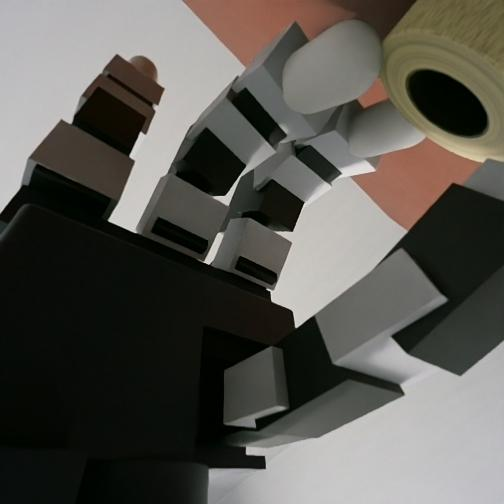

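move:
  joints: {"joint_2_rad": 0.6, "joint_4_rad": -2.03, "joint_6_rad": 0.76}
  min_time_s: 2
  cameras: ["wrist_camera"]

Scene clock: 142.13 s.
move: done
base_odometry: x=+1.724 y=-0.299 heading=-2.064
base_tilt: forward=-0.6 right=+0.0
base_status: not commanded
joint_positions: joint_1_rad=-0.008 joint_2_rad=+0.615 joint_3_rad=+3.146 joint_4_rad=-2.049 joint_5_rad=+0.031 joint_6_rad=+0.851 joint_7_rad=+0.051 hand_index_mcp=+0.202 hand_index_abd=+0.012 hand_index_pip=-0.253 hand_index_dip=+0.214 hand_middle_mcp=+0.134 hand_middle_abd=+0.191 hand_middle_pip=-0.298 hand_middle_dip=+0.200 hand_ring_mcp=+0.747 hand_ring_abd=+0.001 hand_ring_pip=+0.575 hand_ring_dip=+0.693 hand_thumb_cmc=-0.576 hand_thumb_axl=+0.676 hand_thumb_mcp=+0.118 hand_thumb_ipl=+0.030 hand_current_limit=+0.400 hand_speed=-0.800
joint_status: all done
hand_state: blocked,goal,blocked,blocked,goal,goal,goal,goal,goal,goal,goal,goal,goal,goal,blocked,blocked
index_mcp_current_ma: 294
index_abd_current_ma: 9
index_pip_current_ma: 176
index_dip_current_ma: 51
middle_mcp_current_ma: 2
middle_abd_current_ma: -5
middle_pip_current_ma: 0
middle_dip_current_ma: 0
ring_mcp_current_ma: -5
ring_abd_current_ma: 0
ring_pip_current_ma: 0
ring_dip_current_ma: -1
thumb_cmc_current_ma: -4
thumb_axl_current_ma: -1
thumb_mcp_current_ma: 385
thumb_ipl_current_ma: 190
hand_goal_index_mcp: 0.100
hand_goal_index_abd: 0.000
hand_goal_index_pip: -0.330
hand_goal_index_dip: 0.180
hand_goal_middle_mcp: 0.130
hand_goal_middle_abd: 0.200
hand_goal_middle_pip: -0.300
hand_goal_middle_dip: 0.200
hand_goal_ring_mcp: 0.754
hand_goal_ring_abd: 0.000
hand_goal_ring_pip: 0.576
hand_goal_ring_dip: 0.696
hand_goal_thumb_cmc: -0.570
hand_goal_thumb_axl: 0.678
hand_goal_thumb_mcp: 0.000
hand_goal_thumb_ipl: -0.030
on_its_own: hand_middle_abd moved +0.026 to your old target +0.200
motor_effort: joint_1_rad=+0(1) joint_2_rad=-30(32) joint_3_rad=+1(1) joint_4_rad=+11(11) joint_5_rad=+0(0) joint_6_rad=+9(10) joint_7_rad=+0(1)
hand_pose: x=+0.7775 y=+0.0277 z=+0.5898 quat_wxyz=(+0.427, -0.583, +0.530, -0.444) (m; base frame)
hand_target: x=+0.7735 y=+0.0238 z=+0.5849 quat_wxyz=(+0.420, -0.569, +0.569, -0.420) (m; base frame)
hand_status: not commanded
pictures: wrist_camera
camera_calibration:
wrist_camera: T_world_to_cam=[[-0.22712, 0.719354, -0.656465, 0.570793], [-0.622379, 0.411248, 0.665973, 0.0284657], [0.74904, 0.559825, 0.354309, -0.681373], [0, 0, 0, 1]] pos_world=[0.657731, -0.0408591, 0.597165]

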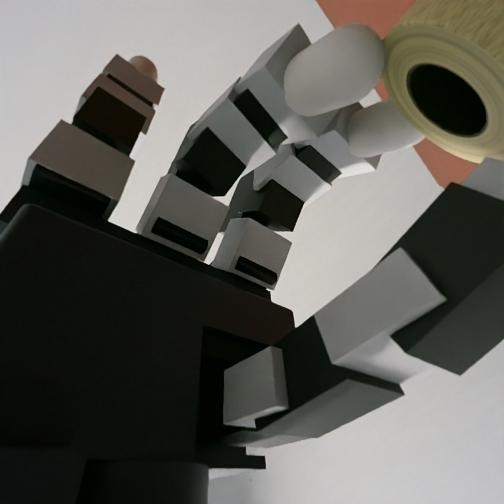

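move:
  base: {"translate_m": -0.3, "strafe_m": 0.12}
  speeds: {"translate_m": 0.2}
  joints: {"joint_2_rad": 0.17, "joint_4_rad": -1.04, "joint_6_rad": -0.74}
  min_time_s: 4
  cameras: ["wrist_camera"]

move:
  base: {"translate_m": -0.93, "strafe_m": 0.38}
  speeds: {"translate_m": 0.4}

move:
  base: {"rotate_rad": -1.57}
  speeds: {"rotate_rad": 1.0}
  cameras: ["all"]

Scene clock: 148.97 s.
move: done
base_odometry: x=+1.972 y=-0.091 heading=-2.064
base_tilt: forward=-0.7 right=+0.0
base_status: done
joint_positions: joint_1_rad=-0.005 joint_2_rad=+0.177 joint_3_rad=+3.146 joint_4_rad=-1.060 joint_5_rad=+0.031 joint_6_rad=-0.648 joint_7_rad=+0.051 hand_index_mcp=+0.202 hand_index_abd=+0.012 hand_index_pip=-0.253 hand_index_dip=+0.214 hand_middle_mcp=+0.133 hand_middle_abd=+0.192 hand_middle_pip=-0.298 hand_middle_dip=+0.200 hand_ring_mcp=+0.747 hand_ring_abd=+0.001 hand_ring_pip=+0.575 hand_ring_dip=+0.693 hand_thumb_cmc=-0.577 hand_thumb_axl=+0.676 hand_thumb_mcp=+0.118 hand_thumb_ipl=+0.030 hand_current_limit=+0.400 hand_speed=-0.800
joint_status: all done
hand_state: blocked,goal,blocked,blocked,goal,goal,goal,goal,goal,goal,goal,goal,goal,goal,blocked,blocked
index_mcp_current_ma: 294
index_abd_current_ma: 9
index_pip_current_ma: 176
index_dip_current_ma: 51
middle_mcp_current_ma: 1
middle_abd_current_ma: -5
middle_pip_current_ma: 0
middle_dip_current_ma: 0
ring_mcp_current_ma: -5
ring_abd_current_ma: 0
ring_pip_current_ma: 0
ring_dip_current_ma: -1
thumb_cmc_current_ma: -4
thumb_axl_current_ma: -1
thumb_mcp_current_ma: 385
thumb_ipl_current_ma: 190
hand_goal_index_mcp: 0.100
hand_goal_index_abd: 0.000
hand_goal_index_pip: -0.330
hand_goal_index_dip: 0.180
hand_goal_middle_mcp: 0.130
hand_goal_middle_abd: 0.200
hand_goal_middle_pip: -0.300
hand_goal_middle_dip: 0.200
hand_goal_ring_mcp: 0.754
hand_goal_ring_abd: 0.000
hand_goal_ring_pip: 0.576
hand_goal_ring_dip: 0.696
hand_goal_thumb_cmc: -0.570
hand_goal_thumb_axl: 0.678
hand_goal_thumb_mcp: 0.000
hand_goal_thumb_ipl: -0.030
motor_effort: joint_1_rad=-1(2) joint_2_rad=-24(32) joint_3_rad=+1(1) joint_4_rad=+17(19) joint_5_rad=+0(1) joint_6_rad=+9(10) joint_7_rad=+0(1)
hand_pose: x=+0.7504 y=+0.0129 z=+1.0240 quat_wxyz=(+0.394, -0.590, +0.553, -0.437) (m; base frame)
hand_target: x=+0.7329 y=+0.0238 z=+1.0169 quat_wxyz=(+0.397, -0.585, +0.585, -0.397) (m; base frame)
hand_status: not commanded
pictures: wrist_camera
camera_calibration:
wrist_camera: T_world_to_cam=[[-0.242133, 0.720049, -0.650308, 0.865241], [-0.556162, 0.446202, 0.701133, -0.357719], [0.795019, 0.531444, 0.292424, -0.7774], [0, 0, 0, 1]] pos_world=[0.628602, -0.0502565, 1.04081]

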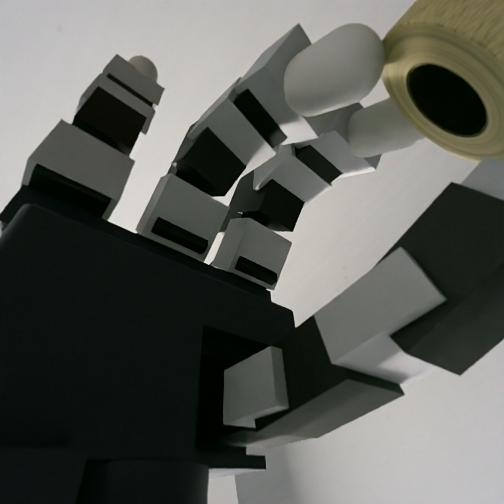

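Scene clock: 152.50 s.
move: done
base_odometry: x=+2.747 y=+0.548 heading=-2.064
base_tilt: forward=-0.7 right=+0.0
base_status: done
joint_positions: joint_1_rad=-0.005 joint_2_rad=+0.169 joint_3_rad=+3.146 joint_4_rad=-1.059 joint_5_rad=+0.031 joint_6_rad=-0.651 joint_7_rad=+0.051 hand_index_mcp=+0.202 hand_index_abd=+0.012 hand_index_pip=-0.253 hand_index_dip=+0.214 hand_middle_mcp=+0.133 hand_middle_abd=+0.192 hand_middle_pip=-0.298 hand_middle_dip=+0.200 hand_ring_mcp=+0.747 hand_ring_abd=+0.001 hand_ring_pip=+0.575 hand_ring_dip=+0.693 hand_thumb_cmc=-0.577 hand_thumb_axl=+0.676 hand_thumb_mcp=+0.118 hand_thumb_ipl=+0.030 hand_current_limit=+0.400 hand_speed=-0.800
joint_status: not commanded
hand_state: blocked,goal,blocked,blocked,goal,goal,goal,goal,goal,goal,goal,goal,goal,goal,blocked,blocked
index_mcp_current_ma: 294
index_abd_current_ma: 9
index_pip_current_ma: 176
index_dip_current_ma: 51
middle_mcp_current_ma: 1
middle_abd_current_ma: -5
middle_pip_current_ma: 0
middle_dip_current_ma: 0
ring_mcp_current_ma: -6
ring_abd_current_ma: 0
ring_pip_current_ma: 0
ring_dip_current_ma: -1
thumb_cmc_current_ma: -4
thumb_axl_current_ma: -1
thumb_mcp_current_ma: 385
thumb_ipl_current_ma: 190
hand_goal_index_mcp: 0.100
hand_goal_index_abd: 0.000
hand_goal_index_pip: -0.330
hand_goal_index_dip: 0.180
hand_goal_middle_mcp: 0.130
hand_goal_middle_abd: 0.200
hand_goal_middle_pip: -0.300
hand_goal_middle_dip: 0.200
hand_goal_ring_mcp: 0.754
hand_goal_ring_abd: 0.000
hand_goal_ring_pip: 0.576
hand_goal_ring_dip: 0.696
hand_goal_thumb_cmc: -0.570
hand_goal_thumb_axl: 0.678
hand_goal_thumb_mcp: 0.000
hand_goal_thumb_ipl: -0.030
motor_effort: joint_1_rad=-1(2) joint_2_rad=-24(28) joint_3_rad=+0(1) joint_4_rad=+17(18) joint_5_rad=+0(1) joint_6_rad=+9(9) joint_7_rad=+1(1)
hand_pose: x=+0.7470 y=+0.0125 z=+1.0285 quat_wxyz=(+0.396, -0.588, +0.553, -0.438) (m; base frame)
hand_target: x=+0.7329 y=+0.0238 z=+1.0169 quat_wxyz=(+0.397, -0.585, +0.585, -0.397) (m; base frame)
hand_status: not commanded
pictures: none

Scene clock: 155.20 s.
move: done
base_odometry: x=+2.747 y=+0.548 heading=+2.650
base_tilt: forward=-0.7 right=-0.1
base_status: done
joint_positions: joint_1_rad=+0.004 joint_2_rad=+0.169 joint_3_rad=+3.144 joint_4_rad=-1.059 joint_5_rad=+0.031 joint_6_rad=-0.651 joint_7_rad=+0.051 hand_index_mcp=+0.202 hand_index_abd=+0.012 hand_index_pip=-0.253 hand_index_dip=+0.214 hand_middle_mcp=+0.133 hand_middle_abd=+0.193 hand_middle_pip=-0.298 hand_middle_dip=+0.200 hand_ring_mcp=+0.747 hand_ring_abd=+0.001 hand_ring_pip=+0.575 hand_ring_dip=+0.693 hand_thumb_cmc=-0.577 hand_thumb_axl=+0.676 hand_thumb_mcp=+0.118 hand_thumb_ipl=+0.030 hand_current_limit=+0.400 hand_speed=-0.800
joint_status: not commanded
hand_state: blocked,goal,blocked,blocked,goal,goal,goal,goal,goal,goal,goal,goal,goal,goal,blocked,blocked
index_mcp_current_ma: 294
index_abd_current_ma: 9
index_pip_current_ma: 176
index_dip_current_ma: 51
middle_mcp_current_ma: 1
middle_abd_current_ma: -4
middle_pip_current_ma: 0
middle_dip_current_ma: 0
ring_mcp_current_ma: -6
ring_abd_current_ma: 0
ring_pip_current_ma: 0
ring_dip_current_ma: -1
thumb_cmc_current_ma: -5
thumb_axl_current_ma: -1
thumb_mcp_current_ma: 385
thumb_ipl_current_ma: 190
hand_goal_index_mcp: 0.100
hand_goal_index_abd: 0.000
hand_goal_index_pip: -0.330
hand_goal_index_dip: 0.180
hand_goal_middle_mcp: 0.130
hand_goal_middle_abd: 0.200
hand_goal_middle_pip: -0.300
hand_goal_middle_dip: 0.200
hand_goal_ring_mcp: 0.754
hand_goal_ring_abd: 0.000
hand_goal_ring_pip: 0.576
hand_goal_ring_dip: 0.696
hand_goal_thumb_cmc: -0.570
hand_goal_thumb_axl: 0.678
hand_goal_thumb_mcp: 0.000
hand_goal_thumb_ipl: -0.030
motor_effort: joint_1_rad=-1(4) joint_2_rad=-23(25) joint_3_rad=+0(2) joint_4_rad=+17(18) joint_5_rad=+0(2) joint_6_rad=+8(9) joint_7_rad=+1(1)
hand_pose: x=+0.7470 y=+0.0084 z=+1.0285 quat_wxyz=(+0.394, -0.587, +0.555, -0.439) (m; base frame)
hand_target: x=+0.7329 y=+0.0238 z=+1.0169 quat_wxyz=(+0.397, -0.585, +0.585, -0.397) (m; base frame)
hand_status: not commanded
pictures: base_camera, wrist_camera
camera_calibration:
wrist_camera: T_world_to_cam=[[-0.233986, 0.722046, -0.651076, 0.865236], [-0.556382, 0.449726, 0.698703, -0.358032], [0.797301, 0.525734, 0.296504, -0.779448], [0, 0, 0, 1]] pos_world=[0.624705, -0.0539417, 1.0446]

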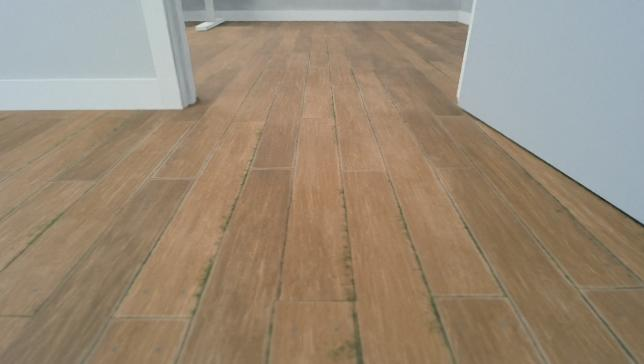

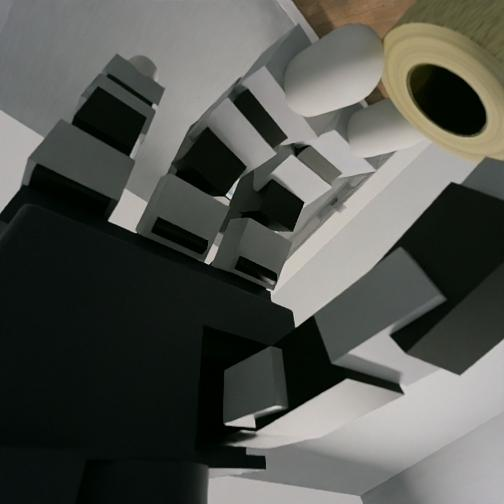

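move:
  base: {"strafe_m": 0.06}
  speeds: {"strafe_m": 0.2}

move:
  base: {"translate_m": 1.88}
  speeds: {"translate_m": 0.45}
  cameras: ["all"]

Scene clock: 157.07 s.
move: done
base_odometry: x=+2.718 y=+0.495 heading=+2.649
base_tilt: forward=-0.7 right=-0.1
base_status: done
joint_positions: joint_1_rad=-0.002 joint_2_rad=+0.169 joint_3_rad=+3.143 joint_4_rad=-1.059 joint_5_rad=+0.031 joint_6_rad=-0.651 joint_7_rad=+0.051 hand_index_mcp=+0.202 hand_index_abd=+0.012 hand_index_pip=-0.253 hand_index_dip=+0.214 hand_middle_mcp=+0.133 hand_middle_abd=+0.193 hand_middle_pip=-0.298 hand_middle_dip=+0.200 hand_ring_mcp=+0.747 hand_ring_abd=+0.001 hand_ring_pip=+0.575 hand_ring_dip=+0.693 hand_thumb_cmc=-0.577 hand_thumb_axl=+0.676 hand_thumb_mcp=+0.118 hand_thumb_ipl=+0.030 hand_current_limit=+0.400 hand_speed=-0.800
joint_status: not commanded
hand_state: blocked,goal,blocked,blocked,goal,goal,goal,goal,goal,goal,goal,goal,goal,goal,blocked,blocked
index_mcp_current_ma: 294
index_abd_current_ma: 9
index_pip_current_ma: 176
index_dip_current_ma: 51
middle_mcp_current_ma: 1
middle_abd_current_ma: -4
middle_pip_current_ma: 0
middle_dip_current_ma: 0
ring_mcp_current_ma: -6
ring_abd_current_ma: 0
ring_pip_current_ma: 0
ring_dip_current_ma: -1
thumb_cmc_current_ma: -5
thumb_axl_current_ma: -1
thumb_mcp_current_ma: 385
thumb_ipl_current_ma: 190
hand_goal_index_mcp: 0.100
hand_goal_index_abd: 0.000
hand_goal_index_pip: -0.330
hand_goal_index_dip: 0.180
hand_goal_middle_mcp: 0.130
hand_goal_middle_abd: 0.200
hand_goal_middle_pip: -0.300
hand_goal_middle_dip: 0.200
hand_goal_ring_mcp: 0.754
hand_goal_ring_abd: 0.000
hand_goal_ring_pip: 0.576
hand_goal_ring_dip: 0.696
hand_goal_thumb_cmc: -0.570
hand_goal_thumb_axl: 0.678
hand_goal_thumb_mcp: 0.000
hand_goal_thumb_ipl: -0.030
motor_effort: joint_1_rad=-1(3) joint_2_rad=-24(24) joint_3_rad=+0(2) joint_4_rad=+17(18) joint_5_rad=+0(1) joint_6_rad=+9(9) joint_7_rad=+1(1)
hand_pose: x=+0.7469 y=+0.0124 z=+1.0285 quat_wxyz=(+0.396, -0.588, +0.553, -0.438) (m; base frame)
hand_target: x=+0.7329 y=+0.0238 z=+1.0169 quat_wxyz=(+0.397, -0.585, +0.585, -0.397) (m; base frame)
hand_status: not commanded
pictures: none

Scene clock: 162.43 s.
move: done
base_odometry: x=+1.062 y=+1.385 heading=+2.649
base_tilt: forward=-0.6 right=-0.1
base_status: done
joint_positions: joint_1_rad=-0.002 joint_2_rad=+0.169 joint_3_rad=+3.143 joint_4_rad=-1.059 joint_5_rad=+0.031 joint_6_rad=-0.653 joint_7_rad=+0.051 hand_index_mcp=+0.202 hand_index_abd=+0.012 hand_index_pip=-0.253 hand_index_dip=+0.214 hand_middle_mcp=+0.133 hand_middle_abd=+0.193 hand_middle_pip=-0.298 hand_middle_dip=+0.200 hand_ring_mcp=+0.746 hand_ring_abd=+0.001 hand_ring_pip=+0.575 hand_ring_dip=+0.693 hand_thumb_cmc=-0.577 hand_thumb_axl=+0.676 hand_thumb_mcp=+0.118 hand_thumb_ipl=+0.030 hand_current_limit=+0.400 hand_speed=-0.800
joint_status: not commanded
hand_state: blocked,goal,blocked,blocked,goal,goal,goal,goal,goal,goal,goal,goal,goal,goal,blocked,blocked
index_mcp_current_ma: 294
index_abd_current_ma: 9
index_pip_current_ma: 176
index_dip_current_ma: 51
middle_mcp_current_ma: 1
middle_abd_current_ma: -4
middle_pip_current_ma: 0
middle_dip_current_ma: 0
ring_mcp_current_ma: -6
ring_abd_current_ma: 0
ring_pip_current_ma: 0
ring_dip_current_ma: -1
thumb_cmc_current_ma: -5
thumb_axl_current_ma: -1
thumb_mcp_current_ma: 385
thumb_ipl_current_ma: 190
hand_goal_index_mcp: 0.100
hand_goal_index_abd: 0.000
hand_goal_index_pip: -0.330
hand_goal_index_dip: 0.180
hand_goal_middle_mcp: 0.130
hand_goal_middle_abd: 0.200
hand_goal_middle_pip: -0.300
hand_goal_middle_dip: 0.200
hand_goal_ring_mcp: 0.754
hand_goal_ring_abd: 0.000
hand_goal_ring_pip: 0.576
hand_goal_ring_dip: 0.696
hand_goal_thumb_cmc: -0.570
hand_goal_thumb_axl: 0.678
hand_goal_thumb_mcp: 0.000
hand_goal_thumb_ipl: -0.030
motor_effort: joint_1_rad=-1(2) joint_2_rad=-23(26) joint_3_rad=+0(1) joint_4_rad=+17(19) joint_5_rad=+1(1) joint_6_rad=+9(9) joint_7_rad=+1(1)
hand_pose: x=+0.7470 y=+0.0124 z=+1.0280 quat_wxyz=(+0.395, -0.589, +0.553, -0.438) (m; base frame)
hand_target: x=+0.7329 y=+0.0238 z=+1.0169 quat_wxyz=(+0.397, -0.585, +0.585, -0.397) (m; base frame)
hand_status: not commanded
pictures: base_camera, wrist_camera
camera_calibration:
wrist_camera: T_world_to_cam=[[-0.2393, 0.720711, -0.650624, 0.865617], [-0.558285, 0.44611, 0.699503, -0.35886], [0.794389, 0.530624, 0.295608, -0.778359], [0, 0, 0, 1]] pos_world=[0.625116, -0.0507519, 1.0443]

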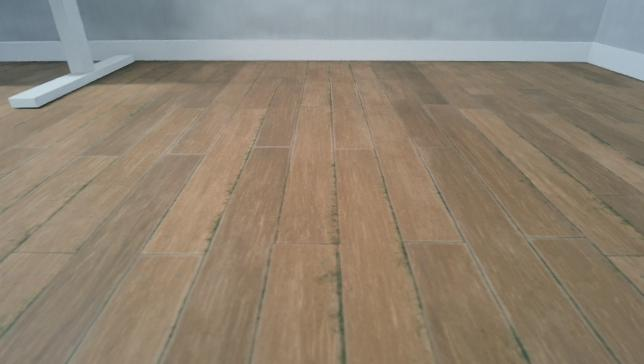

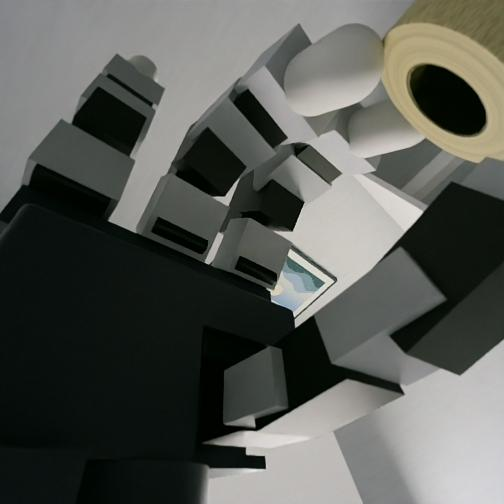

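move:
  base: {"rotate_rad": -0.03}

move:
  base: {"strafe_m": 1.35}
  speeds: {"strafe_m": 0.4}
  cameras: ["base_camera"]

Scene clock: 164.40 s.
move: done
base_odometry: x=+1.062 y=+1.385 heading=+2.619
base_tilt: forward=-0.6 right=+0.0
base_status: done
joint_positions: joint_1_rad=+0.003 joint_2_rad=+0.169 joint_3_rad=+3.144 joint_4_rad=-1.059 joint_5_rad=+0.031 joint_6_rad=-0.653 joint_7_rad=+0.051 hand_index_mcp=+0.202 hand_index_abd=+0.012 hand_index_pip=-0.253 hand_index_dip=+0.214 hand_middle_mcp=+0.133 hand_middle_abd=+0.193 hand_middle_pip=-0.298 hand_middle_dip=+0.200 hand_ring_mcp=+0.746 hand_ring_abd=+0.001 hand_ring_pip=+0.575 hand_ring_dip=+0.693 hand_thumb_cmc=-0.577 hand_thumb_axl=+0.676 hand_thumb_mcp=+0.118 hand_thumb_ipl=+0.030 hand_current_limit=+0.400 hand_speed=-0.800
joint_status: not commanded
hand_state: blocked,goal,blocked,blocked,goal,goal,goal,goal,goal,goal,goal,goal,goal,goal,blocked,blocked
index_mcp_current_ma: 294
index_abd_current_ma: 9
index_pip_current_ma: 176
index_dip_current_ma: 51
middle_mcp_current_ma: 1
middle_abd_current_ma: -4
middle_pip_current_ma: 0
middle_dip_current_ma: 0
ring_mcp_current_ma: -6
ring_abd_current_ma: 0
ring_pip_current_ma: 0
ring_dip_current_ma: -1
thumb_cmc_current_ma: -5
thumb_axl_current_ma: -1
thumb_mcp_current_ma: 385
thumb_ipl_current_ma: 190
hand_goal_index_mcp: 0.100
hand_goal_index_abd: 0.000
hand_goal_index_pip: -0.330
hand_goal_index_dip: 0.180
hand_goal_middle_mcp: 0.130
hand_goal_middle_abd: 0.200
hand_goal_middle_pip: -0.300
hand_goal_middle_dip: 0.200
hand_goal_ring_mcp: 0.754
hand_goal_ring_abd: 0.000
hand_goal_ring_pip: 0.576
hand_goal_ring_dip: 0.696
hand_goal_thumb_cmc: -0.570
hand_goal_thumb_axl: 0.678
hand_goal_thumb_mcp: 0.000
hand_goal_thumb_ipl: -0.030
motor_effort: joint_1_rad=+0(3) joint_2_rad=-23(24) joint_3_rad=+0(2) joint_4_rad=+17(18) joint_5_rad=+1(1) joint_6_rad=+9(9) joint_7_rad=+1(1)
hand_pose: x=+0.7471 y=+0.0086 z=+1.0280 quat_wxyz=(+0.394, -0.587, +0.555, -0.439) (m; base frame)
hand_target: x=+0.7329 y=+0.0238 z=+1.0169 quat_wxyz=(+0.397, -0.585, +0.585, -0.397) (m; base frame)
hand_status: not commanded
pictures: none

Scene clock: 168.87 s.
move: done
base_odometry: x=+0.388 y=+0.215 heading=+2.619
base_tilt: forward=-0.7 right=+0.0
base_status: done
joint_positions: joint_1_rad=-0.001 joint_2_rad=+0.169 joint_3_rad=+3.144 joint_4_rad=-1.059 joint_5_rad=+0.031 joint_6_rad=-0.653 joint_7_rad=+0.051 hand_index_mcp=+0.202 hand_index_abd=+0.012 hand_index_pip=-0.253 hand_index_dip=+0.214 hand_middle_mcp=+0.133 hand_middle_abd=+0.193 hand_middle_pip=-0.298 hand_middle_dip=+0.200 hand_ring_mcp=+0.746 hand_ring_abd=+0.001 hand_ring_pip=+0.575 hand_ring_dip=+0.693 hand_thumb_cmc=-0.577 hand_thumb_axl=+0.676 hand_thumb_mcp=+0.118 hand_thumb_ipl=+0.030 hand_current_limit=+0.400 hand_speed=-0.800
joint_status: not commanded
hand_state: blocked,goal,blocked,blocked,goal,goal,goal,goal,goal,goal,goal,goal,goal,goal,blocked,blocked
index_mcp_current_ma: 294
index_abd_current_ma: 9
index_pip_current_ma: 176
index_dip_current_ma: 51
middle_mcp_current_ma: 1
middle_abd_current_ma: -4
middle_pip_current_ma: 0
middle_dip_current_ma: 0
ring_mcp_current_ma: -6
ring_abd_current_ma: 0
ring_pip_current_ma: 0
ring_dip_current_ma: -1
thumb_cmc_current_ma: -5
thumb_axl_current_ma: -1
thumb_mcp_current_ma: 385
thumb_ipl_current_ma: 190
hand_goal_index_mcp: 0.100
hand_goal_index_abd: 0.000
hand_goal_index_pip: -0.330
hand_goal_index_dip: 0.180
hand_goal_middle_mcp: 0.130
hand_goal_middle_abd: 0.200
hand_goal_middle_pip: -0.300
hand_goal_middle_dip: 0.200
hand_goal_ring_mcp: 0.754
hand_goal_ring_abd: 0.000
hand_goal_ring_pip: 0.576
hand_goal_ring_dip: 0.696
hand_goal_thumb_cmc: -0.570
hand_goal_thumb_axl: 0.678
hand_goal_thumb_mcp: 0.000
hand_goal_thumb_ipl: -0.030
motor_effort: joint_1_rad=-1(3) joint_2_rad=-24(24) joint_3_rad=+0(2) joint_4_rad=+17(18) joint_5_rad=+0(1) joint_6_rad=+9(9) joint_7_rad=+1(1)
hand_pose: x=+0.7470 y=+0.0115 z=+1.0280 quat_wxyz=(+0.395, -0.588, +0.553, -0.438) (m; base frame)
hand_target: x=+0.7329 y=+0.0238 z=+1.0169 quat_wxyz=(+0.397, -0.585, +0.585, -0.397) (m; base frame)
hand_status: not commanded
pictures: base_camera

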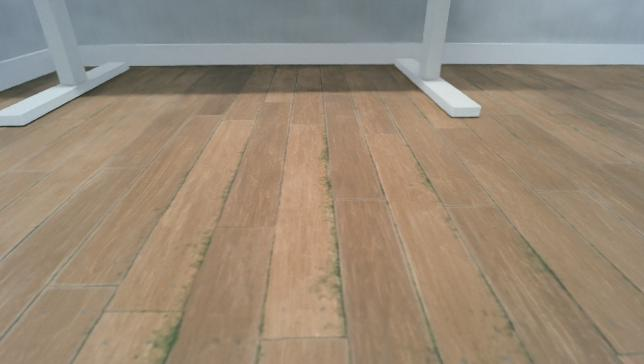

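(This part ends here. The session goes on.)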